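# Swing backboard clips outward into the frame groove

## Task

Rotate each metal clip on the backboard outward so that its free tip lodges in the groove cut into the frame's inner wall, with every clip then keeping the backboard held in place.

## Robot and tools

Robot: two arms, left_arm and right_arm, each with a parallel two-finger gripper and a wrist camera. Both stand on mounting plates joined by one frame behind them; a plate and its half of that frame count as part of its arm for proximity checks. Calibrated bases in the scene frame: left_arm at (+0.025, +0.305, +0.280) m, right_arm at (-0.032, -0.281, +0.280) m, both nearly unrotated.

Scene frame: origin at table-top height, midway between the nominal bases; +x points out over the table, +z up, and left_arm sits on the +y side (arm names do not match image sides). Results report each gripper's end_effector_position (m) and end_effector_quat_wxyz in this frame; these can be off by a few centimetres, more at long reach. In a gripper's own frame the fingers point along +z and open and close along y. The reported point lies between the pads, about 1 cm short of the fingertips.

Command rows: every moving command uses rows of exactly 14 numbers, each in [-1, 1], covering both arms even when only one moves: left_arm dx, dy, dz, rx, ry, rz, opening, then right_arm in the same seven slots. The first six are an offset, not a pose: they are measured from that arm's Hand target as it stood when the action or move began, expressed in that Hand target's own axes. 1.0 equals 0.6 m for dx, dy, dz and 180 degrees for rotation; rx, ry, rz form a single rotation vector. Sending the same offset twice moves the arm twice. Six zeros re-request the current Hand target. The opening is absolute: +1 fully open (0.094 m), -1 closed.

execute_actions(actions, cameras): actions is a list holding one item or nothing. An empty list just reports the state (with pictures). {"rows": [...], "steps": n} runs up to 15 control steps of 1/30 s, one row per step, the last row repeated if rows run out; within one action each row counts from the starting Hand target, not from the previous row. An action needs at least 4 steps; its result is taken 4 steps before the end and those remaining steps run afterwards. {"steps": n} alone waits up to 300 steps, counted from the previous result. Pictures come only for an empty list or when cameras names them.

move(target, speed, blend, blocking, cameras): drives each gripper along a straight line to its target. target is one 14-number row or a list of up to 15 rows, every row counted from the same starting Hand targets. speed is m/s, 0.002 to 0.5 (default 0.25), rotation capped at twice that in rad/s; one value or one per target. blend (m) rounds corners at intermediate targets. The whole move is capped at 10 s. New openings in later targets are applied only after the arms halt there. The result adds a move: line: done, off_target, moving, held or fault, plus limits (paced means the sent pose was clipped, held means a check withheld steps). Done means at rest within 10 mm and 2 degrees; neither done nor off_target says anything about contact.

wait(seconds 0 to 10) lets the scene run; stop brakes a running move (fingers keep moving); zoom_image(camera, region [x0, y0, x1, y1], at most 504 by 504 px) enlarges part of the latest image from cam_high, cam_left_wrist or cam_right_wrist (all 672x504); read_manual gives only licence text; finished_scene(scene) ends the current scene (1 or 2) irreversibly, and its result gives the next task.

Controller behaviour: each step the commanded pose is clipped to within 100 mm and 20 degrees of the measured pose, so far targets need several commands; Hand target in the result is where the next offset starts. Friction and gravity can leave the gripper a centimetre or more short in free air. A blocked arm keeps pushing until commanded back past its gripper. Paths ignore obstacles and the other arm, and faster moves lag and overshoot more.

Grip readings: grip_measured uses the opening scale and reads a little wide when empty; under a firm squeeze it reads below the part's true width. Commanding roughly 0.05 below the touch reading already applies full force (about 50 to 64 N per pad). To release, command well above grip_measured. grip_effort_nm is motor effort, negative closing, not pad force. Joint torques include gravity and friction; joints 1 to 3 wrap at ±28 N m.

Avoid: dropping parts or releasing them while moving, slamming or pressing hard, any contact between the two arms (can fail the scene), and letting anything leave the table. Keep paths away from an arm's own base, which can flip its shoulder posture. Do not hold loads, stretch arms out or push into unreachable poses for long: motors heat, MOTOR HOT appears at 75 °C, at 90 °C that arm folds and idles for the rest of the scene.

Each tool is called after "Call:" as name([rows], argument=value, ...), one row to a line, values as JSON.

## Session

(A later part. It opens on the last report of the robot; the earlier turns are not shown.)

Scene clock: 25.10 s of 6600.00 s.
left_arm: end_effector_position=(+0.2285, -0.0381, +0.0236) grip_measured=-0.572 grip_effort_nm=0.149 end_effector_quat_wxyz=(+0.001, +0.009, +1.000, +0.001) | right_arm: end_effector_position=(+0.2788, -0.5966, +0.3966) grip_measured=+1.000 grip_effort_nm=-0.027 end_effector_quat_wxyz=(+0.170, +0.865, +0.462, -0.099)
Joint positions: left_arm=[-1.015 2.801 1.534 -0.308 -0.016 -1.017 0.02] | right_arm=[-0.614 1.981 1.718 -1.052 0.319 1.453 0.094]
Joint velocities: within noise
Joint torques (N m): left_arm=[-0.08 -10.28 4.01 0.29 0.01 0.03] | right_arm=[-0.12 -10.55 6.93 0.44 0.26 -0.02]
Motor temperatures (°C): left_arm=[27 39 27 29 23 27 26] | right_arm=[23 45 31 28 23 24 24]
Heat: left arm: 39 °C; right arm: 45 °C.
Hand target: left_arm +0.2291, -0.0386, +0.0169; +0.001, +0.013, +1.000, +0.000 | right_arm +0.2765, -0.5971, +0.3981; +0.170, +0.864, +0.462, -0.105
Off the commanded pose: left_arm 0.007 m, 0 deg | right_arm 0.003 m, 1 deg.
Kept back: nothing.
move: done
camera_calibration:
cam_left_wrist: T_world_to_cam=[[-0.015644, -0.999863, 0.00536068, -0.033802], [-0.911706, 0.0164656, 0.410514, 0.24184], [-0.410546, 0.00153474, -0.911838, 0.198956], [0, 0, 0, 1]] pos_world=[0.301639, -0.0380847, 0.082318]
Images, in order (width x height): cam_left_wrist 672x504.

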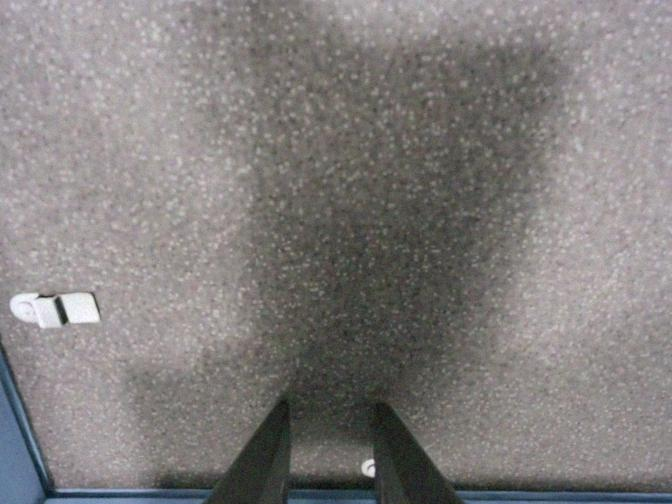

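Call:
move(target=[0.0,-0.012,-0.0015,0,0,0,-0.57,0,0,0,0,0,0,1], speed=0.08, cameras=["cam_left_wrist"])

Call:
zoom_image(camera="cam_left_wrist", region=[200, 280, 500, 504])

Scene clock: 26.03 s of 6600.00 s.
left_arm: end_effector_position=(+0.2335, -0.0466, +0.0239) grip_measured=-0.572 grip_effort_nm=0.149 end_effector_quat_wxyz=(+0.005, +0.009, +1.000, -0.007) | right_arm: end_effector_position=(+0.2788, -0.5966, +0.3966) grip_measured=+1.000 grip_effort_nm=-0.032 end_effector_quat_wxyz=(+0.170, +0.865, +0.462, -0.099)
Joint positions: left_arm=[-1.015 2.811 1.565 -0.311 -0.016 -1.016 0.02] | right_arm=[-0.614 1.981 1.718 -1.052 0.319 1.453 0.094]
Joint velocities: within noise
Joint torques (N m): left_arm=[-0.84 -10.47 4.4 0.12 0 -0.05] | right_arm=[-0.18 -10.5 7.01 0.44 0.32 -0.04]
Motor temperatures (°C): left_arm=[27 39 27 29 23 27 26] | right_arm=[23 45 31 28 23 24 24]
Heat: left arm: 39 °C; right arm: 45 °C.
Hand target: left_arm +0.2289, -0.0457, +0.0177; +0.001, +0.013, +1.000, +0.000 | right_arm +0.2765, -0.5971, +0.3981; +0.170, +0.864, +0.462, -0.105
Off the commanded pose: left_arm 0.008 m, 1 deg | right_arm 0.003 m, 1 deg.
Kept back: nothing.
move: done
camera_calibration:
cam_left_wrist: T_world_to_cam=[[-0.0159071, -0.999661, 0.020628, -0.0424875], [-0.91542, 0.0228588, 0.40185, 0.247827], [-0.402185, -0.012491, -0.915473, 0.198762], [0, 0, 0, 1]] pos_world=[0.306129, -0.0456554, 0.0832479]
Images, in order (width x height): cam_left_wrist 672x504.

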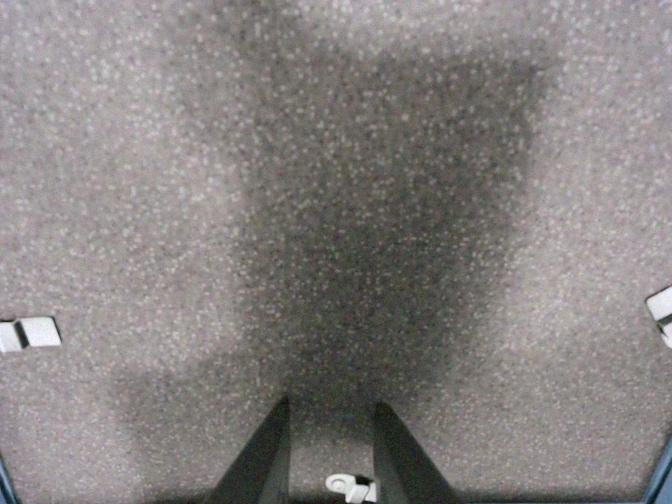

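Scaled by 1.680 from the camera's 672x504 image, which has a finer 960x720 frame.

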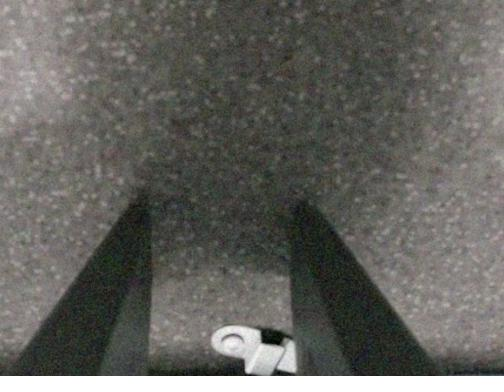

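Call:
move(target=[0.027,0.0075,0.0,0,0,0,-0.57,0,0,0,0,0,0,1], speed=0.08, cameras=["cam_left_wrist"])

Call:
zoom_image(camera="cam_left_wrist", region=[200, 280, 500, 504])

Scene clock: 27.00 s of 6600.00 s.
left_arm: end_effector_position=(+0.2274, -0.0479, +0.0230) grip_measured=-0.572 grip_effort_nm=0.149 end_effector_quat_wxyz=(+0.016, +0.011, +1.000, -0.008) | right_arm: end_effector_position=(+0.2788, -0.5966, +0.3966) grip_measured=+1.000 grip_effort_nm=-0.032 end_effector_quat_wxyz=(+0.170, +0.865, +0.462, -0.099)
Joint positions: left_arm=[-1.037 2.804 1.537 -0.278 -0.032 -1.034 0.02] | right_arm=[-0.614 1.981 1.718 -1.052 0.319 1.453 0.094]
Joint velocities: within noise
Joint torques (N m): left_arm=[-1.37 -11.85 1.32 0.26 0.16 -0.13] | right_arm=[0.03 -10.4 7.09 0.42 0.3 0]
Motor temperatures (°C): left_arm=[27 39 27 29 23 27 26] | right_arm=[23 45 31 28 23 24 24]
Heat: left arm: 39 °C; right arm: 45 °C.
Hand target: left_arm +0.2128, -0.0408, +0.0177; +0.001, +0.013, +1.000, +0.000 | right_arm +0.2765, -0.5971, +0.3981; +0.170, +0.864, +0.462, -0.105
Off the commanded pose: left_arm 0.017 m, 2 deg | right_arm 0.003 m, 1 deg.
Kept back: nothing.
move: off_target (left_arm)
camera_calibration:
cam_left_wrist: T_world_to_cam=[[-0.020003, -0.999539, 0.0228527, -0.0429607], [-0.923208, 0.0272397, 0.383334, 0.244997], [-0.38378, -0.01343, -0.923327, 0.191479], [0, 0, 0, 1]] pos_world=[0.29881, -0.047043, 0.0838639]
Images, in order (width x height): cam_left_wrist 672x504.

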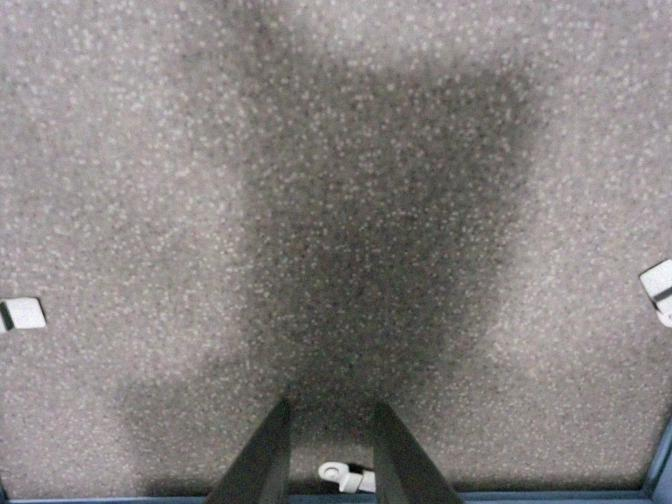

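Scaled by 1.680 from the camera's 672x504 image, which has a finer 960x720 frame.

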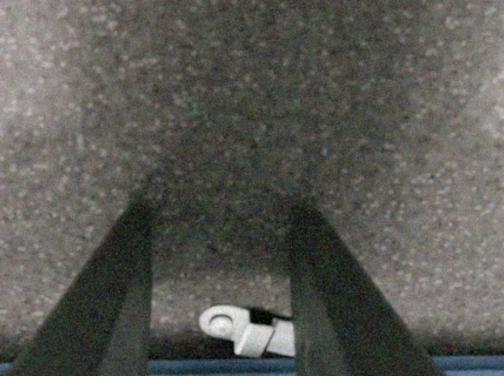

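Call:
move([
  [-0.005,0.008,-0.012,0,0,0,-0.57,0,0,0,0,0,0,1],
  [-0.003,0.012,-0.003,0,0,0,-0.57,0,0,0,0,0,0,1],
], speed=0.08, cameras=["cam_left_wrist"])

Call:
zoom_image(camera="cam_left_wrist", region=[200, 280, 500, 504])

Scene clock: 27.97 s of 6600.00 s.
left_arm: end_effector_position=(+0.2225, -0.0418, +0.0230) grip_measured=-0.572 grip_effort_nm=0.149 end_effector_quat_wxyz=(+0.011, +0.011, +1.000, -0.007) | right_arm: end_effector_position=(+0.2788, -0.5966, +0.3966) grip_measured=+1.000 grip_effort_nm=-0.042 end_effector_quat_wxyz=(+0.170, +0.865, +0.462, -0.099)
Joint positions: left_arm=[-1.037 2.792 1.501 -0.261 -0.025 -1.035 0.02] | right_arm=[-0.614 1.981 1.718 -1.052 0.319 1.453 0.094]
Joint velocities: within noise
Joint torques (N m): left_arm=[-0.35 -12.01 1.28 0.24 0.11 -0.03] | right_arm=[0.08 -10.62 7.05 0.46 0.28 -0.06]
Motor temperatures (°C): left_arm=[27 39 27 29 23 27 26] | right_arm=[23 45 31 28 23 24 24]
Heat: left arm: 39 °C; right arm: 45 °C.
Hand target: left_arm +0.2148, -0.0336, +0.0195; +0.001, +0.013, +1.000, +0.000 | right_arm +0.2765, -0.5971, +0.3981; +0.170, +0.864, +0.462, -0.105
Off the commanded pose: left_arm 0.012 m, 1 deg | right_arm 0.003 m, 1 deg.
Kept back: nothing.
move: off_target (left_arm)
camera_calibration:
cam_left_wrist: T_world_to_cam=[[-0.018543, -0.999601, 0.0213219, -0.0372464], [-0.919623, 0.0254205, 0.391978, 0.239236], [-0.392364, -0.0123397, -0.919727, 0.191472], [0, 0, 0, 1]] pos_world=[0.294443, -0.0409503, 0.0831205]
Images, in order (width x height): cam_left_wrist 672x504.

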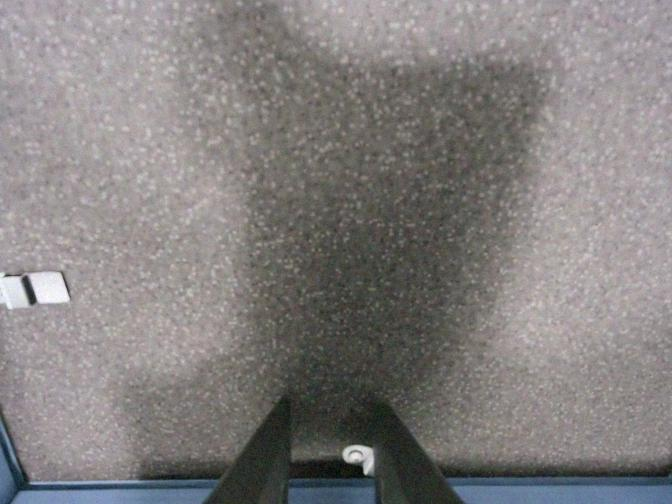

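Scaled by 1.680 from the camera's 672x504 image, which has a finer 960x720 frame.

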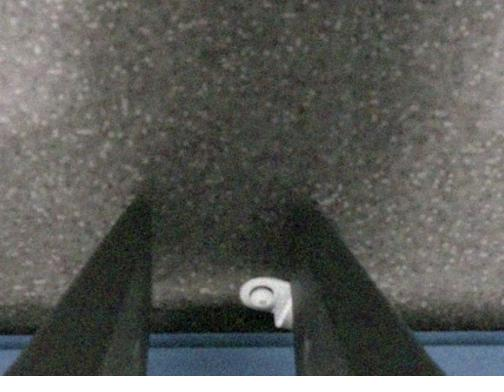

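Call:
move(target=[0.02,-0.002,0.0,0,0,0,-0.57,0,0,0,0,0,0,1], speed=0.12, cameras=["cam_left_wrist"])

Call:
zoom_image(camera="cam_left_wrist", region=[200, 280, 500, 504])

Scene clock: 28.90 s of 6600.00 s.
left_arm: end_effector_position=(+0.2219, -0.0418, +0.0231) grip_measured=-0.572 grip_effort_nm=0.149 end_effector_quat_wxyz=(+0.024, +0.008, +1.000, -0.010) | right_arm: end_effector_position=(+0.2788, -0.5966, +0.3966) grip_measured=+1.000 grip_effort_nm=-0.042 end_effector_quat_wxyz=(+0.170, +0.865, +0.462, -0.099)
Joint positions: left_arm=[-1.047 2.784 1.477 -0.228 -0.045 -1.05 0.02] | right_arm=[-0.614 1.981 1.718 -1.052 0.319 1.453 0.094]
Joint velocities: within noise
Joint torques (N m): left_arm=[-1.72 -11.96 1.11 0.14 0.32 -0.13] | right_arm=[0.09 -10.56 6.91 0.43 0.28 -0.06]
Motor temperatures (°C): left_arm=[27 39 27 29 23 27 26] | right_arm=[23 45 31 28 23 24 24]
Heat: left arm: 39 °C; right arm: 45 °C.
Hand target: left_arm +0.2029, -0.0346, +0.0195; +0.001, +0.013, +1.000, +0.000 | right_arm +0.2765, -0.5971, +0.3981; +0.170, +0.864, +0.462, -0.105
Off the commanded pose: left_arm 0.021 m, 3 deg | right_arm 0.003 m, 1 deg.
Kept back: nothing.
move: off_target (left_arm)
camera_calibration:
cam_left_wrist: T_world_to_cam=[[-0.0137268, -0.999568, 0.0259925, -0.0384335], [-0.929441, 0.0223408, 0.368294, 0.241253], [-0.368716, -0.019103, -0.929346, 0.186079], [0, 0, 0, 1]] pos_world=[0.292313, -0.040252, 0.0850788]
Images, in order (width x height): cam_left_wrist 672x504.

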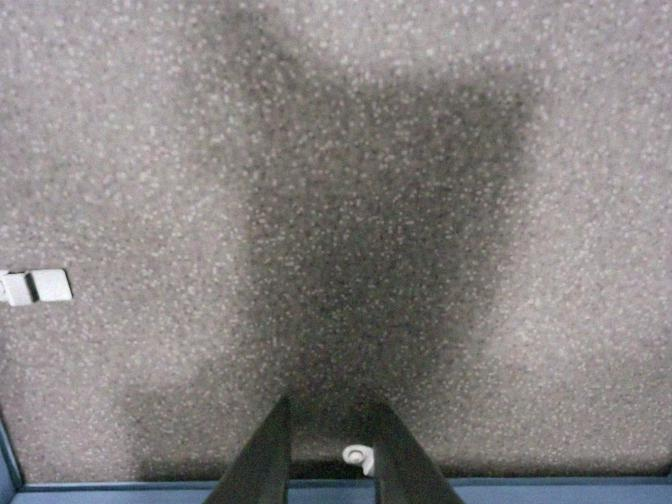

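Scaled by 1.680 from the camera's 672x504 image, which has a finer 960x720 frame.

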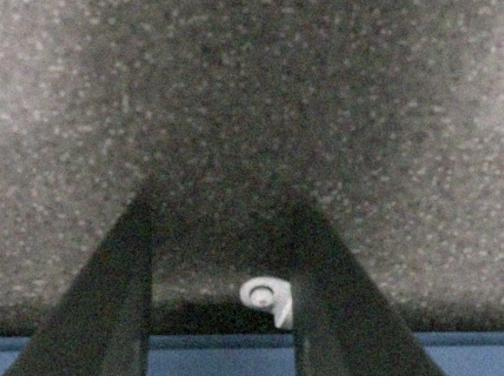

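Call:
move(target=[0.0,-0.0,-0.009,0,0,0,-0.57,0,0,0,0,0,0,1], speed=0.05, cameras=["cam_left_wrist"])

Call:
zoom_image(camera="cam_left_wrist", region=[200, 280, 500, 504])

Scene clock: 30.00 s of 6600.00 s.
left_arm: end_effector_position=(+0.2182, -0.0402, +0.0233) grip_measured=-0.572 grip_effort_nm=0.149 end_effector_quat_wxyz=(+0.023, +0.009, +1.000, -0.008) | right_arm: end_effector_position=(+0.2788, -0.5966, +0.3966) grip_measured=+1.000 grip_effort_nm=-0.032 end_effector_quat_wxyz=(+0.170, +0.865, +0.462, -0.099)
Joint positions: left_arm=[-1.053 2.779 1.464 -0.224 -0.045 -1.054 0.02] | right_arm=[-0.614 1.981 1.718 -1.052 0.319 1.453 0.094]
Joint velocities: within noise
Joint torques (N m): left_arm=[-1.31 -13.03 1.28 0.04 0.31 -0.11] | right_arm=[-0.02 -10.54 7.01 0.46 0.3 -0.07]
Motor temperatures (°C): left_arm=[27 39 27 29 23 27 26] | right_arm=[23 45 31 28 23 24 24]
Heat: left arm: 39 °C; right arm: 45 °C.
Hand target: left_arm +0.2028, -0.0346, +0.0250; +0.001, +0.013, +1.000, +0.000 | right_arm +0.2765, -0.5971, +0.3981; +0.170, +0.864, +0.462, -0.105
Off the commanded pose: left_arm 0.016 m, 3 deg | right_arm 0.003 m, 1 deg.
Kept back: nothing.
move: off_target (left_arm)
camera_calibration:
cam_left_wrist: T_world_to_cam=[[-0.0160298, -0.999605, 0.0230959, -0.0363691], [-0.928584, 0.0234485, 0.37038, 0.237519], [-0.370775, -0.0155094, -0.928593, 0.185554], [0, 0, 0, 1]] pos_world=[0.288772, -0.0390463, 0.0851722]
Images, in order (width x height): cam_left_wrist 672x504.

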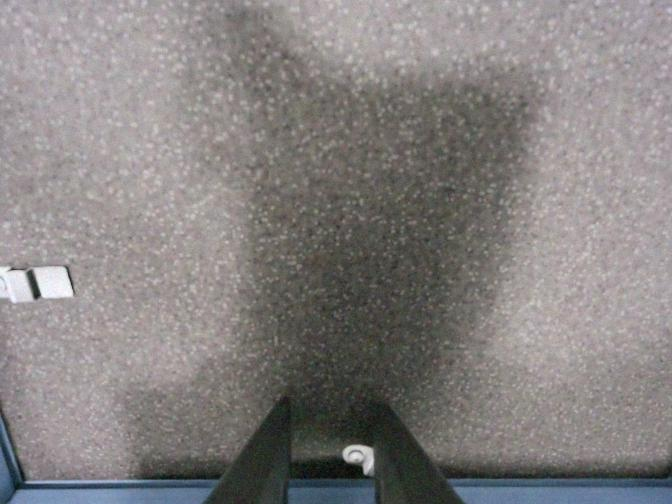

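Scaled by 1.680 from the camera's 672x504 image, which has a finer 960x720 frame.

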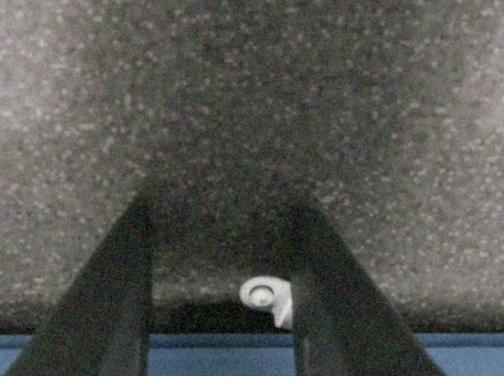

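Call:
move([
  [-0.0257,-0.0097,-0.075,0,0,0,-0.57,0,0,0,0,0,0,1],
  [0.0077,-0.042,-0.075,0,0,0.4994,0.106,0,0,0,0,0,0,1],
], speed=0.2, cameras=["cam_left_wrist"])

Scene clock: 36.33 s of 6600.00 s.
left_arm: end_effector_position=(+0.1974, -0.0528, +0.0667) grip_measured=+0.103 grip_effort_nm=0.164 end_effector_quat_wxyz=(-0.003, +0.711, +0.704, +0.004) | right_arm: end_effector_position=(+0.2788, -0.5966, +0.3966) grip_measured=+1.000 grip_effort_nm=-0.037 end_effector_quat_wxyz=(+0.170, +0.865, +0.462, -0.099)
Joint positions: left_arm=[-1.104 2.664 1.465 -0.385 -0.019 0.456 0.052] | right_arm=[-0.614 1.981 1.718 -1.052 0.319 1.453 0.094]
Joint velocities: within noise
Joint torques (N m): left_arm=[-0.64 -12.14 4.71 0.08 0.04 0.03] | right_arm=[0.1 -10.39 6.99 0.42 0.29 -0.03]
Motor temperatures (°C): left_arm=[27 40 27 29 23 27 26] | right_arm=[23 46 31 28 23 24 24]
Heat: left arm: 40 °C; right arm: 46 °C.
Hand target: left_arm +0.1974, -0.0597, +0.0700; +0.000, +0.716, +0.699, +0.001 | right_arm +0.2765, -0.5971, +0.3981; +0.170, +0.864, +0.462, -0.105
Off the commanded pose: left_arm 0.008 m, 1 deg | right_arm 0.003 m, 1 deg.
Kept back: nothing.
move: done
camera_calibration:
cam_left_wrist: T_world_to_cam=[[-0.999964, 0.00665626, 0.00526669, 0.198283], [0.00825391, 0.907245, 0.420521, 0.0608671], [-0.00197908, 0.420549, -0.907268, 0.166684], [0, 0, 0, 1]] pos_world=[0.198104, -0.12664, 0.124587]
Images, in order (width x height): cam_left_wrist 672x504.

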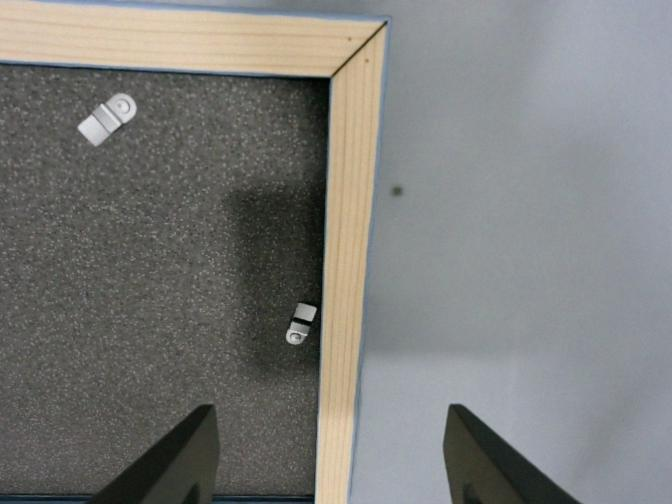

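Call:
move(target=[-0.0115,-0.0033,0.015,0,0,0.0056,0.12,0,0,0,0,0,0,1], speed=0.1, cameras=["cam_left_wrist"])

Scene clock: 37.87 s of 6600.00 s.
left_arm: end_effector_position=(+0.1977, -0.0646, +0.0644) grip_measured=+0.117 grip_effort_nm=0.164 end_effector_quat_wxyz=(+0.005, +0.717, +0.697, +0.001) | right_arm: end_effector_position=(+0.2788, -0.5966, +0.3966) grip_measured=+1.000 grip_effort_nm=-0.037 end_effector_quat_wxyz=(+0.170, +0.865, +0.462, -0.099)
Joint positions: left_arm=[-1.116 2.686 1.508 -0.389 -0.019 0.462 0.052] | right_arm=[-0.614 1.981 1.718 -1.052 0.319 1.453 0.094]
Joint velocities: within noise
Joint torques (N m): left_arm=[-0.59 -10.81 4.78 0.12 0.04 0.02] | right_arm=[-0.12 -10.41 7.12 0.4 0.28 -0.01]
Motor temperatures (°C): left_arm=[27 40 27 29 23 27 26] | right_arm=[23 46 31 28 23 24 24]
Heat: left arm: 40 °C; right arm: 46 °C.
Hand target: left_arm +0.1954, -0.0665, +0.0609; +0.000, +0.722, +0.692, +0.001 | right_arm +0.2765, -0.5971, +0.3981; +0.170, +0.864, +0.462, -0.105
Off the commanded pose: left_arm 0.005 m, 1 deg | right_arm 0.003 m, 1 deg.
Kept back: nothing.
move: done
camera_calibration:
cam_left_wrist: T_world_to_cam=[[-0.999701, 0.0244067, -0.00172516, 0.200187], [0.0215834, 0.912872, 0.407675, 0.0710462], [0.0115249, 0.407516, -0.913125, 0.16647], [0, 0, 0, 1]] pos_world=[0.196675, -0.137581, 0.123389]
Images, in order (width x height): cam_left_wrist 672x504.

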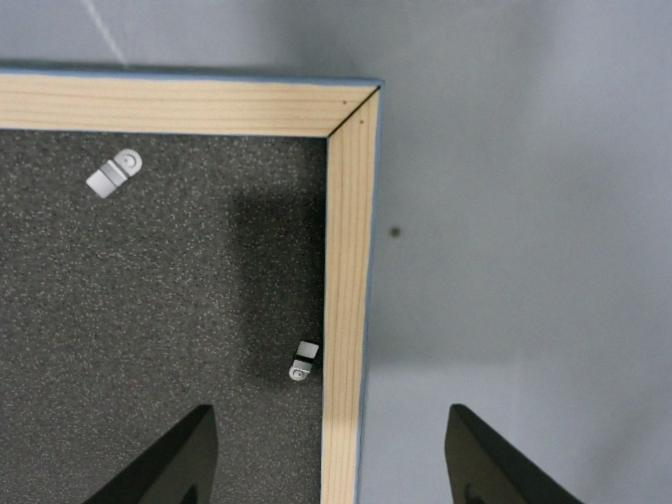

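Call:
move(target=[0,0,0.055,0,0,0,0.12,0,0,0,0,0,0,1], speed=0.1, cameras=["cam_left_wrist"])

Scene clock: 39.10 s of 6600.00 s.
left_arm: end_effector_position=(+0.1948, -0.0595, +0.0310) grip_measured=+0.117 grip_effort_nm=0.168 end_effector_quat_wxyz=(-0.007, +0.717, +0.697, +0.006) | right_arm: end_effector_position=(+0.2788, -0.5966, +0.3966) grip_measured=+1.000 grip_effort_nm=-0.037 end_effector_quat_wxyz=(+0.170, +0.865, +0.462, -0.099)
Joint positions: left_arm=[-1.116 2.794 1.563 -0.363 -0.019 0.464 0.052] | right_arm=[-0.614 1.981 1.718 -1.052 0.319 1.453 0.094]
Joint velocities: within noise
Joint torques (N m): left_arm=[-0.51 -11.14 4.44 0.3 0.04 0.04] | right_arm=[-0.01 -10.55 6.97 0.41 0.28 -0.04]
Motor temperatures (°C): left_arm=[27 40 27 29 23 27 26] | right_arm=[23 46 31 28 23 24 24]
Heat: left arm: 40 °C; right arm: 46 °C.
Hand target: left_arm +0.1954, -0.0664, +0.0278; +0.000, +0.722, +0.692, +0.001 | right_arm +0.2765, -0.5971, +0.3981; +0.170, +0.864, +0.462, -0.105
Off the commanded pose: left_arm 0.008 m, 1 deg | right_arm 0.003 m, 1 deg.
Kept back: nothing.
move: done
camera_calibration:
cam_left_wrist: T_world_to_cam=[[-0.999611, 0.0261674, 0.00962622, 0.196877], [0.0277679, 0.903132, 0.428465, 0.0776148], [0.00251807, 0.428565, -0.903507, 0.136561], [0, 0, 0, 1]] pos_world=[0.194301, -0.133774, 0.0882336]
Images, in order (width x height): cam_left_wrist 672x504.

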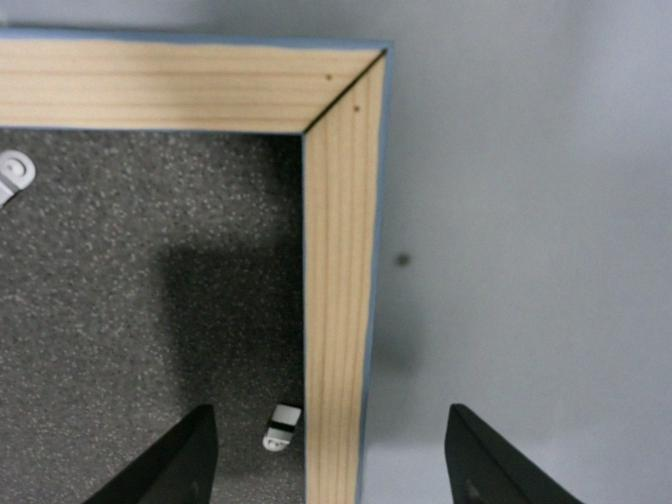

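Call:
move(target=[-0.003,0,0.015,0,0,0,0.12,0,0,0,0,0,0,1], speed=0.06, cameras=["cam_left_wrist"])

Scene clock: 40.03 s of 6600.00 s.
left_arm: end_effector_position=(+0.1964, -0.0631, +0.0243) grip_measured=+0.117 grip_effort_nm=0.168 end_effector_quat_wxyz=(-0.004, +0.717, +0.697, +0.005) | right_arm: end_effector_position=(+0.2788, -0.5966, +0.3966) grip_measured=+1.000 grip_effort_nm=-0.032 end_effector_quat_wxyz=(+0.170, +0.865, +0.462, -0.099)
Joint positions: left_arm=[-1.116 2.82 1.59 -0.356 -0.019 0.464 0.052] | right_arm=[-0.614 1.981 1.718 -1.052 0.319 1.453 0.094]
Joint velocities: within noise
Joint torques (N m): left_arm=[-0.65 -10.7 4.48 0.3 0.04 0.02] | right_arm=[0.05 -10.63 6.84 0.41 0.27 -0.05]
Motor temperatures (°C): left_arm=[27 40 27 29 23 27 26] | right_arm=[23 46 31 28 23 24 24]
Heat: left arm: 40 °C; right arm: 46 °C.
Hand target: left_arm +0.1954, -0.0683, +0.0190; +0.000, +0.722, +0.692, +0.001 | right_arm +0.2765, -0.5971, +0.3981; +0.170, +0.864, +0.462, -0.105
Off the commanded pose: left_arm 0.008 m, 1 deg | right_arm 0.003 m, 1 deg.
Kept back: nothing.
move: done
camera_calibration:
cam_left_wrist: T_world_to_cam=[[-0.999636, 0.0261326, 0.00674376, 0.198698], [0.0265305, 0.905639, 0.423219, 0.0842342], [0.00495242, 0.423244, -0.906002, 0.131332], [0, 0, 0, 1]] pos_world=[0.19574, -0.137064, 0.0819979]
Images, in order (width x height): cam_left_wrist 672x504.

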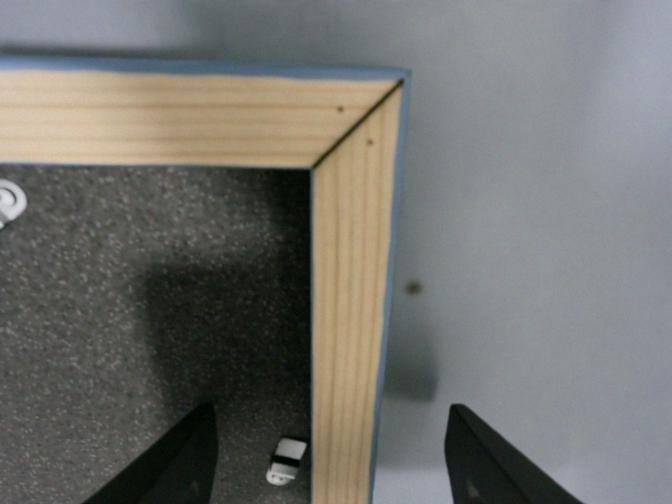

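Call:
move(target=[0.0105,0,0.0,0,0,0,0.0,0,0,0,0,0,0,1], speed=0.06, cameras=["cam_left_wrist"])

Scene clock: 40.97 s of 6600.00 s.
left_arm: end_effector_position=(+0.1984, -0.0673, +0.0243) grip_measured=+0.003 grip_effort_nm=-0.120 end_effector_quat_wxyz=(+0.005, +0.719, +0.695, +0.001) | right_arm: end_effector_position=(+0.2788, -0.5966, +0.3966) grip_measured=+1.000 grip_effort_nm=-0.037 end_effector_quat_wxyz=(+0.170, +0.865, +0.462, -0.099)
Joint positions: left_arm=[-1.116 2.82 1.59 -0.338 -0.019 0.468 0.047] | right_arm=[-0.614 1.981 1.718 -1.052 0.319 1.453 0.094]
Joint velocities: within noise
Joint torques (N m): left_arm=[-0.09 -11.75 2.1 0.34 0.03 0.04] | right_arm=[0.08 -10.43 7.04 0.41 0.32 -0.05]
Motor temperatures (°C): left_arm=[27 39 27 29 23 27 26] | right_arm=[23 46 31 28 23 24 24]
Heat: left arm: 39 °C; right arm: 46 °C.
Hand target: left_arm +0.1956, -0.0620, +0.0190; +0.000, +0.722, +0.692, +0.001 | right_arm +0.2765, -0.5971, +0.3981; +0.170, +0.864, +0.462, -0.105
Off the commanded pose: left_arm 0.008 m, 1 deg | right_arm 0.003 m, 1 deg.
Kept back: nothing.
move: done
camera_calibration:
cam_left_wrist: T_world_to_cam=[[-0.999533, 0.0305132, -0.00158316, 0.20124], [0.0272119, 0.91256, 0.408036, 0.0887035], [0.0138952, 0.407803, -0.912964, 0.130453], [0, 0, 0, 1]] pos_world=[0.196919, -0.140287, 0.0832232]
Images, in order (width x height): cam_left_wrist 672x504.

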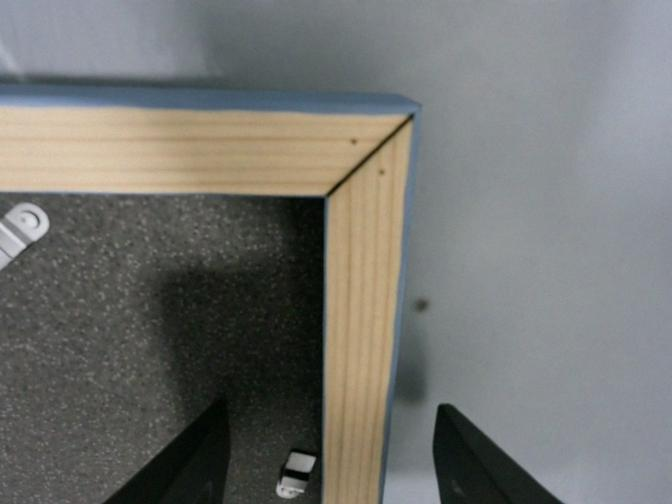

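Call:
move([
  [0.014,0,-0.015,0,0,0,0.0,0,0,0,0,0,0,1],
  [0.003,0,0.0,0,0,0,0.0,0,0,0,0,0,0,1],
], speed=0.06, cameras=["cam_left_wrist"])

Scene clock: 42.53 s of 6600.00 s.
left_arm: end_effector_position=(+0.1960, -0.0600, +0.0239) grip_measured=+0.003 grip_effort_nm=-0.115 end_effector_quat_wxyz=(+0.004, +0.721, +0.693, +0.002) | right_arm: end_effector_position=(+0.2788, -0.5966, +0.3966) grip_measured=+1.000 grip_effort_nm=-0.042 end_effector_quat_wxyz=(+0.170, +0.865, +0.462, -0.099)
Joint positions: left_arm=[-1.114 2.806 1.548 -0.311 -0.019 0.477 0.047] | right_arm=[-0.614 1.981 1.718 -1.052 0.319 1.453 0.094]
Joint velocities: within noise
Joint torques (N m): left_arm=[-0.08 -10.66 4.33 0.18 0.04 -0.02] | right_arm=[-0.02 -10.51 6.9 0.44 0.26 -0.02]
Motor temperatures (°C): left_arm=[27 39 27 29 23 27 26] | right_arm=[23 46 31 28 23 24 24]
Heat: left arm: 39 °C; right arm: 46 °C.
Hand target: left_arm +0.1956, -0.0602, +0.0189; +0.000, +0.722, +0.692, +0.001 | right_arm +0.2765, -0.5971, +0.3981; +0.170, +0.864, +0.462, -0.105
Off the commanded pose: left_arm 0.005 m, 0 deg | right_arm 0.003 m, 1 deg.
Kept back: nothing.
move: done
camera_calibration:
cam_left_wrist: T_world_to_cam=[[-0.999328, 0.0366346, -0.000900459, 0.198961], [0.033056, 0.911773, 0.409362, 0.081043], [0.0158178, 0.409058, -0.912371, 0.126888], [0, 0, 0, 1]] pos_world=[0.194141, -0.133086, 0.082772]
Images, in order (width x height): cam_left_wrist 672x504.

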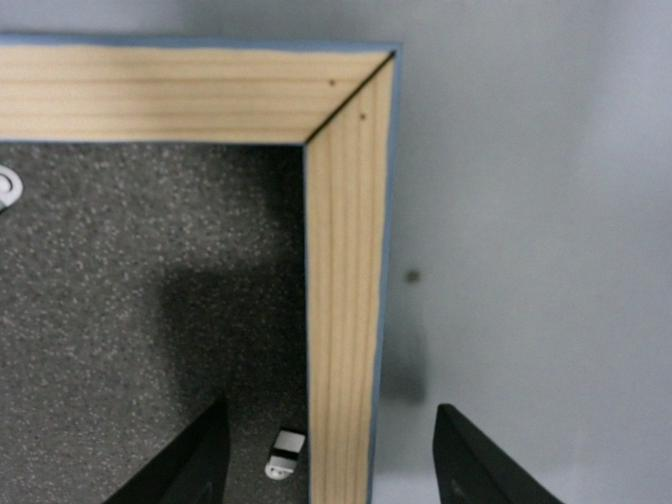

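Call:
move(target=[0,0,0.0,0,0,0,-0.4,0,0,0,0,0,0,1], speed=0.06, cameras=["cam_left_wrist"])

Call:
move(target=[0,0,0.0,0,0,0,-0.56,0,0,0,0,0,0,1], speed=0.06, cameras=["cam_left_wrist"])

Call:
zoom_image(camera="cam_left_wrist", region=[200, 280, 500, 504])

Scene clock: 43.47 s of 6600.00 s.
left_arm: end_effector_position=(+0.1959, -0.0599, +0.0238) grip_measured=-0.397 grip_effort_nm=-0.120 end_effector_quat_wxyz=(+0.004, +0.721, +0.693, +0.002) | right_arm: end_effector_position=(+0.2788, -0.5966, +0.3966) grip_measured=+1.000 grip_effort_nm=-0.037 end_effector_quat_wxyz=(+0.170, +0.865, +0.462, -0.099)
Joint positions: left_arm=[-1.114 2.807 1.548 -0.311 -0.019 0.477 0.028] | right_arm=[-0.614 1.981 1.718 -1.052 0.319 1.453 0.094]
Joint velocities: within noise
Joint torques (N m): left_arm=[-0.09 -10.62 4.34 0.18 0.04 -0.02] | right_arm=[-0.12 -10.61 6.89 0.42 0.28 0]
Motor temperatures (°C): left_arm=[27 40 27 29 23 27 26] | right_arm=[23 46 31 28 23 24 24]
Heat: left arm: 40 °C; right arm: 46 °C.
Hand target: left_arm +0.1956, -0.0602, +0.0189; +0.000, +0.722, +0.692, +0.001 | right_arm +0.2765, -0.5971, +0.3981; +0.170, +0.864, +0.462, -0.105
Off the commanded pose: left_arm 0.005 m, 0 deg | right_arm 0.003 m, 1 deg.
Kept back: nothing.
move: done
camera_calibration:
cam_left_wrist: T_world_to_cam=[[-0.999328, 0.0366398, -0.000726544, 0.19889], [0.0331266, 0.911631, 0.409672, 0.080958], [0.0156726, 0.409373, -0.912233, 0.126747], [0, 0, 0, 1]] pos_world=[0.194088, -0.132978, 0.0826007]
Images, in order (width x height): cam_left_wrist 672x504.

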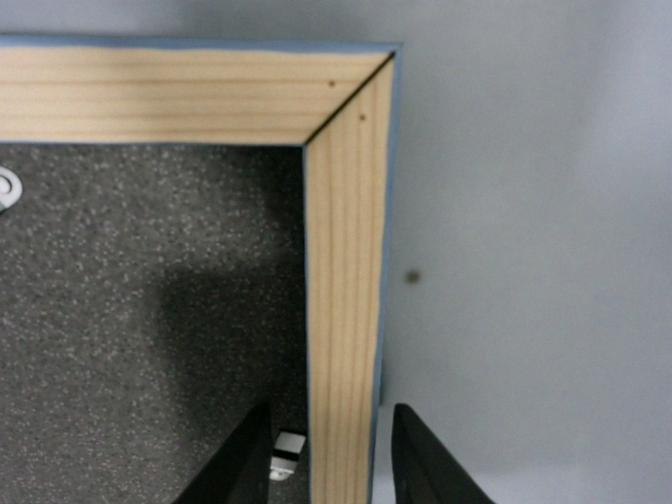

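Scene clock: 44.17 s of 6600.00 s.
left_arm: end_effector_position=(+0.1971, -0.0603, +0.0241) grip_measured=-0.557 grip_effort_nm=-0.144 end_effector_quat_wxyz=(+0.005, +0.721, +0.693, +0.003) | right_arm: end_effector_position=(+0.2788, -0.5966, +0.3966) grip_measured=+1.000 grip_effort_nm=-0.032 end_effector_quat_wxyz=(+0.170, +0.865, +0.462, -0.099)
Joint positions: left_arm=[-1.113 2.807 1.55 -0.311 -0.022 0.477 0.021] | right_arm=[-0.614 1.981 1.718 -1.052 0.319 1.453 0.094]
Joint velocities: within noise
Joint torques (N m): left_arm=[-0.16 -10.67 4.21 0.18 0.07 -0.02] | right_arm=[-0.08 -10.51 6.94 0.44 0.28 -0.03]
Motor temperatures (°C): left_arm=[27 40 27 29 23 27 26] | right_arm=[23 47 31 28 23 24 24]
Heat: left arm: 40 °C; right arm: 47 °C.
Hand target: left_arm +0.1957, -0.0601, +0.0189; +0.000, +0.722, +0.692, +0.001 | right_arm +0.2765, -0.5971, +0.3981; +0.170, +0.864, +0.462, -0.105
Off the commanded pose: left_arm 0.005 m, 1 deg | right_arm 0.003 m, 1 deg.
Kept back: nothing.
move: done
camera_calibration:
cam_left_wrist: T_world_to_cam=[[-0.999333, 0.0362099, -0.00464472, 0.200181], [0.0311329, 0.911753, 0.409558, 0.0815851], [0.0190649, 0.40914, -0.912272, 0.126448], [0, 0, 0, 1]] pos_world=[0.195097, -0.133369, 0.0828706]
Images, in order (width x height): cam_left_wrist 672x504.

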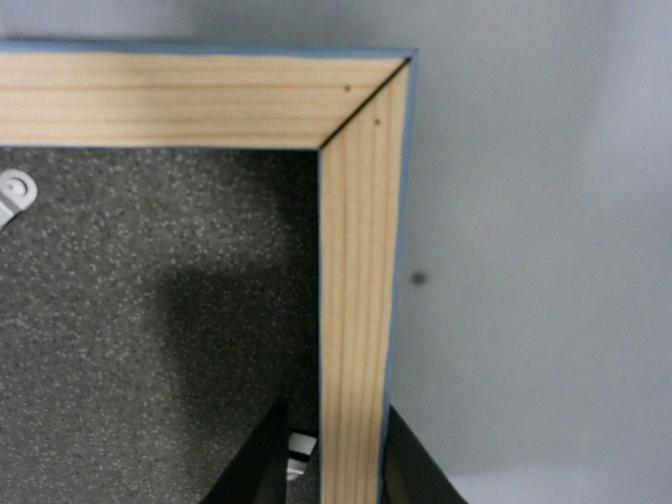

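Scaled by 1.680 from the camera's 672x504 image, which has a finer 960x720 frame.

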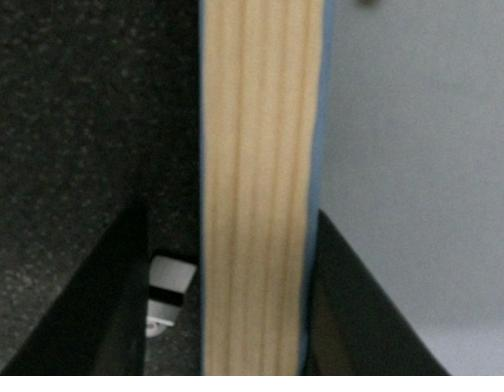

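Call:
move(target=[0,0,0.0,0,0,0,-0.66,0,0,0,0,0,0,1], speed=0.06, cameras=["cam_left_wrist"])

Call:
zoom_image(camera="cam_left_wrist", region=[200, 280, 500, 504])

Scene clock: 45.10 s of 6600.00 s.
left_arm: end_effector_position=(+0.1962, -0.0603, +0.0240) grip_measured=-0.657 grip_effort_nm=-0.120 end_effector_quat_wxyz=(+0.004, +0.721, +0.693, +0.001) | right_arm: end_effector_position=(+0.2788, -0.5966, +0.3966) grip_measured=+1.000 grip_effort_nm=-0.027 end_effector_quat_wxyz=(+0.170, +0.865, +0.462, -0.099)
Joint positions: left_arm=[-1.113 2.807 1.55 -0.312 -0.018 0.477 0.016] | right_arm=[-0.614 1.981 1.718 -1.052 0.319 1.453 0.094]
Joint velocities: within noise
Joint torques (N m): left_arm=[-0.14 -10.65 4.21 0.18 0.03 -0.02] | right_arm=[0.02 -10.5 6.93 0.46 0.29 -0.04]
Motor temperatures (°C): left_arm=[27 40 27 29 23 26 26] | right_arm=[23 47 31 28 23 24 24]
Heat: left arm: 40 °C; right arm: 47 °C.
Hand target: left_arm +0.1957, -0.0601, +0.0189; +0.000, +0.722, +0.692, +0.001 | right_arm +0.2765, -0.5971, +0.3981; +0.170, +0.864, +0.462, -0.105
Off the commanded pose: left_arm 0.005 m, 0 deg | right_arm 0.003 m, 1 deg.
Kept back: nothing.
move: done
camera_calibration:
cam_left_wrist: T_world_to_cam=[[-0.999342, 0.0362605, 0.000124576, 0.199172], [0.0331415, 0.911979, 0.408895, 0.0812539], [0.0147131, 0.40863, -0.912581, 0.127289], [0, 0, 0, 1]] pos_world=[0.194475, -0.133338, 0.0829124]
Images, in order (width x height): cam_left_wrist 672x504.

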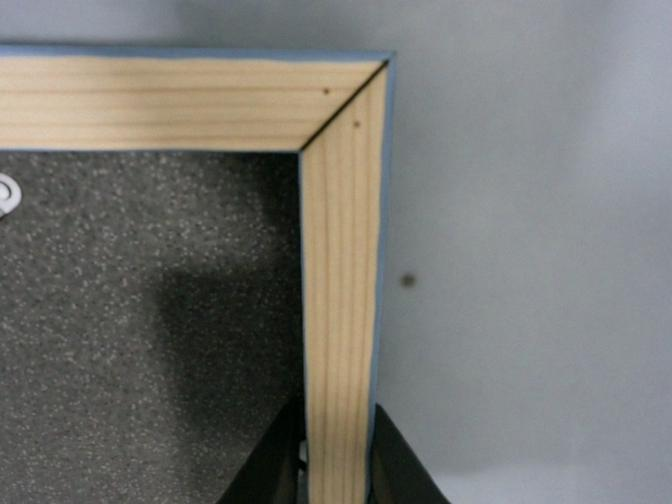

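Scaled by 1.680 from the camera's 672x504 image, which has a finer 960x720 frame.

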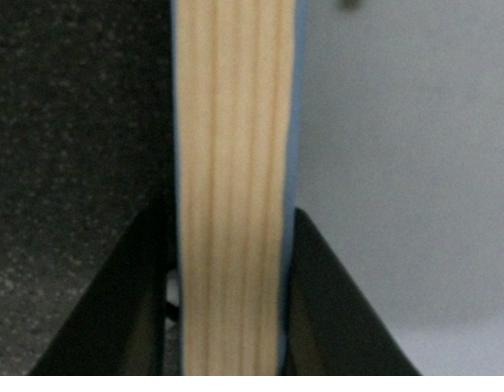

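Call:
move(target=[0,0,0.0,0,0,0,-0.73,0,0,0,0,0,0,1], speed=0.06, cameras=["cam_left_wrist"])

Call:
zoom_image(camera="cam_left_wrist", region=[200, 280, 500, 504])

Scene clock: 46.03 s of 6600.00 s.
left_arm: end_effector_position=(+0.1960, -0.0602, +0.0240) grip_measured=-0.723 grip_effort_nm=-0.379 end_effector_quat_wxyz=(+0.003, +0.721, +0.693, +0.001) | right_arm: end_effector_position=(+0.2788, -0.5966, +0.3966) grip_measured=+1.000 grip_effort_nm=-0.037 end_effector_quat_wxyz=(+0.170, +0.865, +0.462, -0.099)
Joint positions: left_arm=[-1.113 2.807 1.55 -0.313 -0.016 0.477 0.013] | right_arm=[-0.614 1.981 1.718 -1.052 0.319 1.453 0.094]
Joint velocities: within noise
Joint torques (N m): left_arm=[-0.16 -10.65 4.22 0.2 0.02 -0.02] | right_arm=[0.01 -10.56 6.97 0.42 0.28 -0.01]
Motor temperatures (°C): left_arm=[27 40 27 29 23 26 26] | right_arm=[23 47 31 28 23 24 24]
Heat: left arm: 40 °C; right arm: 47 °C.
Hand target: left_arm +0.1957, -0.0602, +0.0189; +0.000, +0.722, +0.692, +0.001 | right_arm +0.2765, -0.5971, +0.3981; +0.170, +0.864, +0.462, -0.105
Off the commanded pose: left_arm 0.005 m, 0 deg | right_arm 0.003 m, 1 deg.
Kept back: nothing.
move: done
camera_calibration:
cam_left_wrist: T_world_to_cam=[[-0.999341, 0.0362768, 0.00149096, 0.198872], [0.0337127, 0.911895, 0.409038, 0.0810652], [0.013479, 0.408818, -0.912516, 0.127508], [0, 0, 0, 1]] pos_world=[0.194289, -0.133265, 0.0828979]
Images, in order (width x height): cam_left_wrist 672x504.

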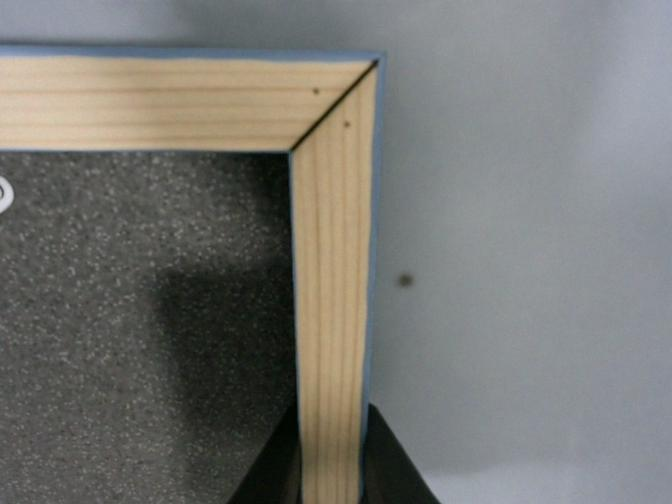

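Scaled by 1.680 from the camera's 672x504 image, which has a finer 960x720 frame.

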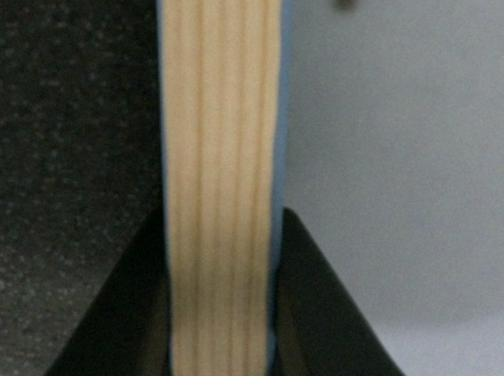

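Call:
move([
  [0,0,0.0,0,0,0,-0.45,0,0,0,0,0,0,1],
  [0,0,-0.09,0,0,0,-0.45,0,0,0,0,0,0,1],
], speed=0.12, cameras=["cam_left_wrist"])

Call:
zoom_image(camera="cam_left_wrist", region=[200, 230, 500, 454])

Scene clock: 48.00 s of 6600.00 s.
left_arm: end_effector_position=(+0.1970, -0.0607, +0.0661) grip_measured=-0.453 grip_effort_nm=0.164 end_effector_quat_wxyz=(+0.002, +0.721, +0.693, +0.001) | right_arm: end_effector_position=(+0.2788, -0.5966, +0.3966) grip_measured=+1.000 grip_effort_nm=-0.027 end_effector_quat_wxyz=(+0.170, +0.865, +0.462, -0.099)
Joint positions: left_arm=[-1.113 2.676 1.492 -0.389 -0.016 0.477 0.026] | right_arm=[-0.614 1.981 1.718 -1.052 0.319 1.453 0.094]
Joint velocities: within noise
Joint torques (N m): left_arm=[-0.34 -14.19 2.52 0.11 0.02 -0.04] | right_arm=[0.06 -10.56 7.15 0.42 0.27 -0.02]
Motor temperatures (°C): left_arm=[27 40 27 29 23 26 26] | right_arm=[23 47 31 28 23 24 24]
Heat: left arm: 40 °C; right arm: 47 °C.
Hand target: left_arm +0.1955, -0.0603, +0.0729; +0.000, +0.722, +0.692, +0.001 | right_arm +0.2765, -0.5971, +0.3981; +0.170, +0.864, +0.462, -0.105
Off the commanded pose: left_arm 0.007 m, 0 deg | right_arm 0.003 m, 1 deg.
Kept back: nothing.
move: done
camera_calibration:
cam_left_wrist: T_world_to_cam=[[-0.99935, 0.0359287, 0.00288734, 0.199696], [0.033933, 0.910771, 0.411516, 0.0639961], [0.0121555, 0.411346, -0.911398, 0.166367], [0, 0, 0, 1]] pos_world=[0.195373, -0.133895, 0.124715]
Images, in order (width x height): cam_left_wrist 672x504.

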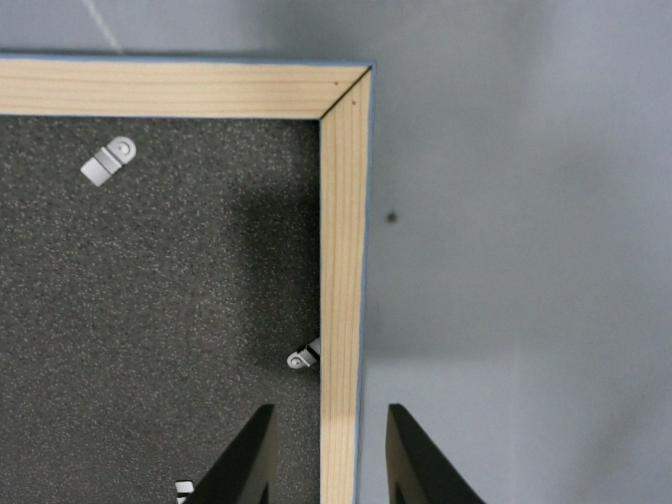

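Scaled by 1.680 from the camera's 672x504 image, which has a finer 960x720 frame.

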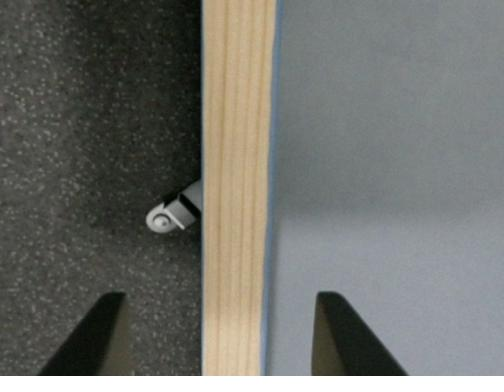

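Call:
move(target=[0.02,0.323,0,0,0,0,-0.45,0,0,0,0,0,0,1], speed=0.2, cameras=["cam_left_wrist"])

Scene clock: 50.63 s of 6600.00 s.
left_arm: end_effector_position=(+0.3917, -0.0544, +0.0761) grip_measured=-0.453 grip_effort_nm=0.168 end_effector_quat_wxyz=(+0.004, +0.717, +0.697, +0.001) | right_arm: end_effector_position=(+0.2788, -0.5966, +0.3966) grip_measured=+1.000 grip_effort_nm=-0.037 end_effector_quat_wxyz=(+0.170, +0.865, +0.462, -0.099)
Joint positions: left_arm=[-0.756 3.024 2.356 -0.894 -0.016 0.822 0.026] | right_arm=[-0.614 1.981 1.718 -1.052 0.319 1.453 0.094]
Joint velocities: within noise
Joint torques (N m): left_arm=[-0.62 -13.27 6.97 0.11 0 0.02] | right_arm=[-0.06 -10.51 6.97 0.44 0.27 0.01]
Motor temperatures (°C): left_arm=[27 41 28 29 23 26 26] | right_arm=[23 47 31 28 23 24 24]
Heat: left arm: 41 °C; right arm: 47 °C.
Hand target: left_arm +0.3897, -0.0563, +0.0731; +0.000, +0.722, +0.692, +0.001 | right_arm +0.2765, -0.5971, +0.3981; +0.170, +0.864, +0.462, -0.105
Off the commanded pose: left_arm 0.004 m, 1 deg | right_arm 0.003 m, 1 deg.
Kept back: nothing.
move: done
camera_calibration:
cam_left_wrist: T_world_to_cam=[[-0.999693, 0.0247546, -0.000996566, 0.393877], [0.0221899, 0.912559, 0.408342, 0.0524759], [0.0110178, 0.408195, -0.912828, 0.170927], [0, 0, 0, 1]] pos_world=[0.390708, -0.127409, 0.134992]
Images, in order (width x height): cam_left_wrist 672x504.

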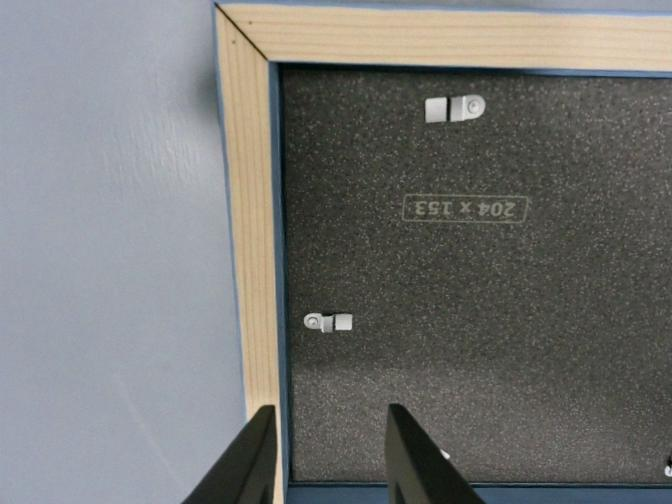

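Call:
move(target=[0.044,-0.030,0.05,0,0,0,-0.45,0,0,0,0,0,0,1], speed=0.15, cameras=["cam_left_wrist"])

Scene clock: 52.70 s of 6600.00 s.
left_arm: end_effector_position=(+0.3644, -0.0242, +0.0314) grip_measured=-0.453 grip_effort_nm=0.159 end_effector_quat_wxyz=(-0.016, +0.720, +0.693, +0.001) | right_arm: end_effector_position=(+0.2788, -0.5966, +0.3966) grip_measured=+1.000 grip_effort_nm=-0.032 end_effector_quat_wxyz=(+0.170, +0.865, +0.462, -0.099)
Joint positions: left_arm=[-0.75 3.006 2.107 -0.704 -0.016 0.838 0.026] | right_arm=[-0.614 1.981 1.718 -1.052 0.319 1.453 0.094]
Joint velocities: within noise
Joint torques (N m): left_arm=[0.16 -17.17 3.3 0.26 0.01 0.04] | right_arm=[0.1 -10.56 7.09 0.44 0.29 -0.02]
Motor temperatures (°C): left_arm=[27 41 28 29 23 26 26] | right_arm=[23 47 31 28 23 24 24]
Heat: left arm: 41 °C; right arm: 47 °C.
Hand target: left_arm +0.3728, -0.0292, +0.0432; +0.000, +0.722, +0.692, +0.001 | right_arm +0.2765, -0.5971, +0.3981; +0.170, +0.864, +0.462, -0.105
Off the commanded pose: left_arm 0.015 m, 2 deg | right_arm 0.003 m, 1 deg.
Kept back: nothing.
move: off_target (left_arm)
camera_calibration:
cam_left_wrist: T_world_to_cam=[[-0.998986, 0.0344492, 0.02898, 0.364874], [0.0436078, 0.900363, 0.432949, 0.0348819], [-0.0111777, 0.433774, -0.900952, 0.126439], [0, 0, 0, 1]] pos_world=[0.364397, -0.0988221, 0.0882396]
Images, in order (width x height): cam_left_wrist 672x504.

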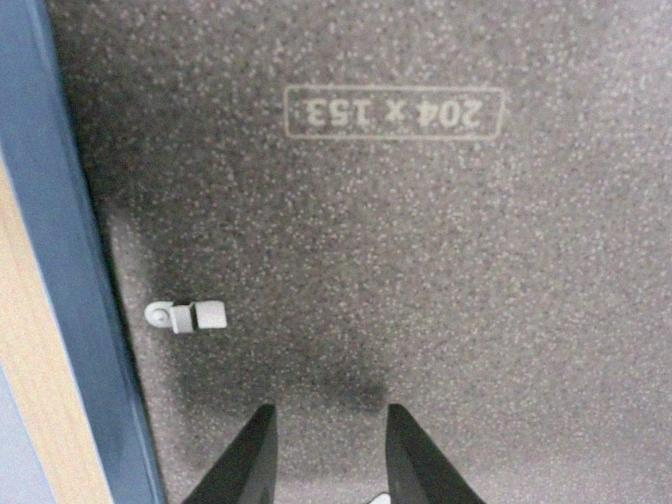

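Call:
move(target=[-0.004,0.015,0.008,0,0,0,-0.45,0,0,0,0,0,0,1], speed=0.1, cameras=["cam_left_wrist"])

Scene clock: 53.73 s of 6600.00 s.
left_arm: end_effector_position=(+0.3824, -0.0348, +0.0430) grip_measured=-0.453 grip_effort_nm=0.154 end_effector_quat_wxyz=(+0.008, +0.720, +0.694, +0.002) | right_arm: end_effector_position=(+0.2788, -0.5966, +0.3966) grip_measured=+1.000 grip_effort_nm=-0.042 end_effector_quat_wxyz=(+0.170, +0.865, +0.462, -0.099)
Joint positions: left_arm=[-0.74 3.006 2.165 -0.715 -0.016 0.847 0.026] | right_arm=[-0.614 1.981 1.718 -1.052 0.319 1.453 0.094]
Joint velocities: within noise
Joint torques (N m): left_arm=[0.12 -12.82 6.06 0.1 0 0.03] | right_arm=[-0.12 -10.5 6.86 0.47 0.28 -0.03]
Motor temperatures (°C): left_arm=[27 41 28 29 23 26 26] | right_arm=[23 47 31 28 23 24 24]
Heat: left arm: 41 °C; right arm: 47 °C.
Hand target: left_arm +0.3818, -0.0319, +0.0384; +0.000, +0.722, +0.692, +0.001 | right_arm +0.2765, -0.5971, +0.3981; +0.170, +0.864, +0.462, -0.105
Off the commanded pose: left_arm 0.006 m, 1 deg | right_arm 0.003 m, 1 deg.
Kept back: nothing.
move: done
camera_calibration:
cam_left_wrist: T_world_to_cam=[[-0.999423, 0.0334147, -0.00605857, 0.384487], [0.0281104, 0.914113, 0.404485, 0.0462661], [0.0190539, 0.404081, -0.914525, 0.129745], [0, 0, 0, 1]] pos_world=[0.380493, -0.107567, 0.10227]
Images, in order (width x height): cam_left_wrist 672x504.

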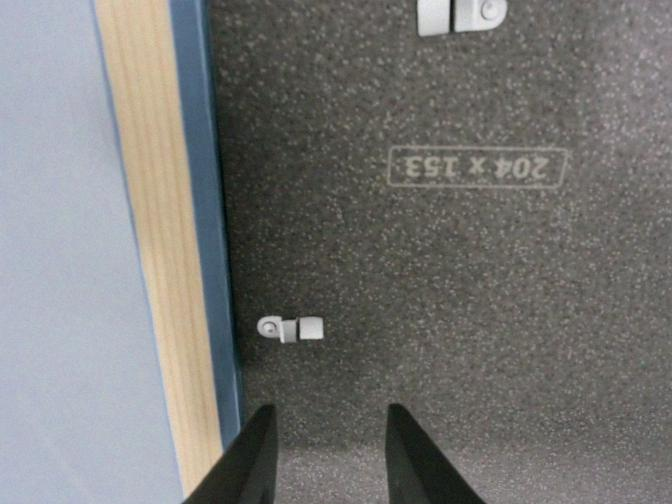

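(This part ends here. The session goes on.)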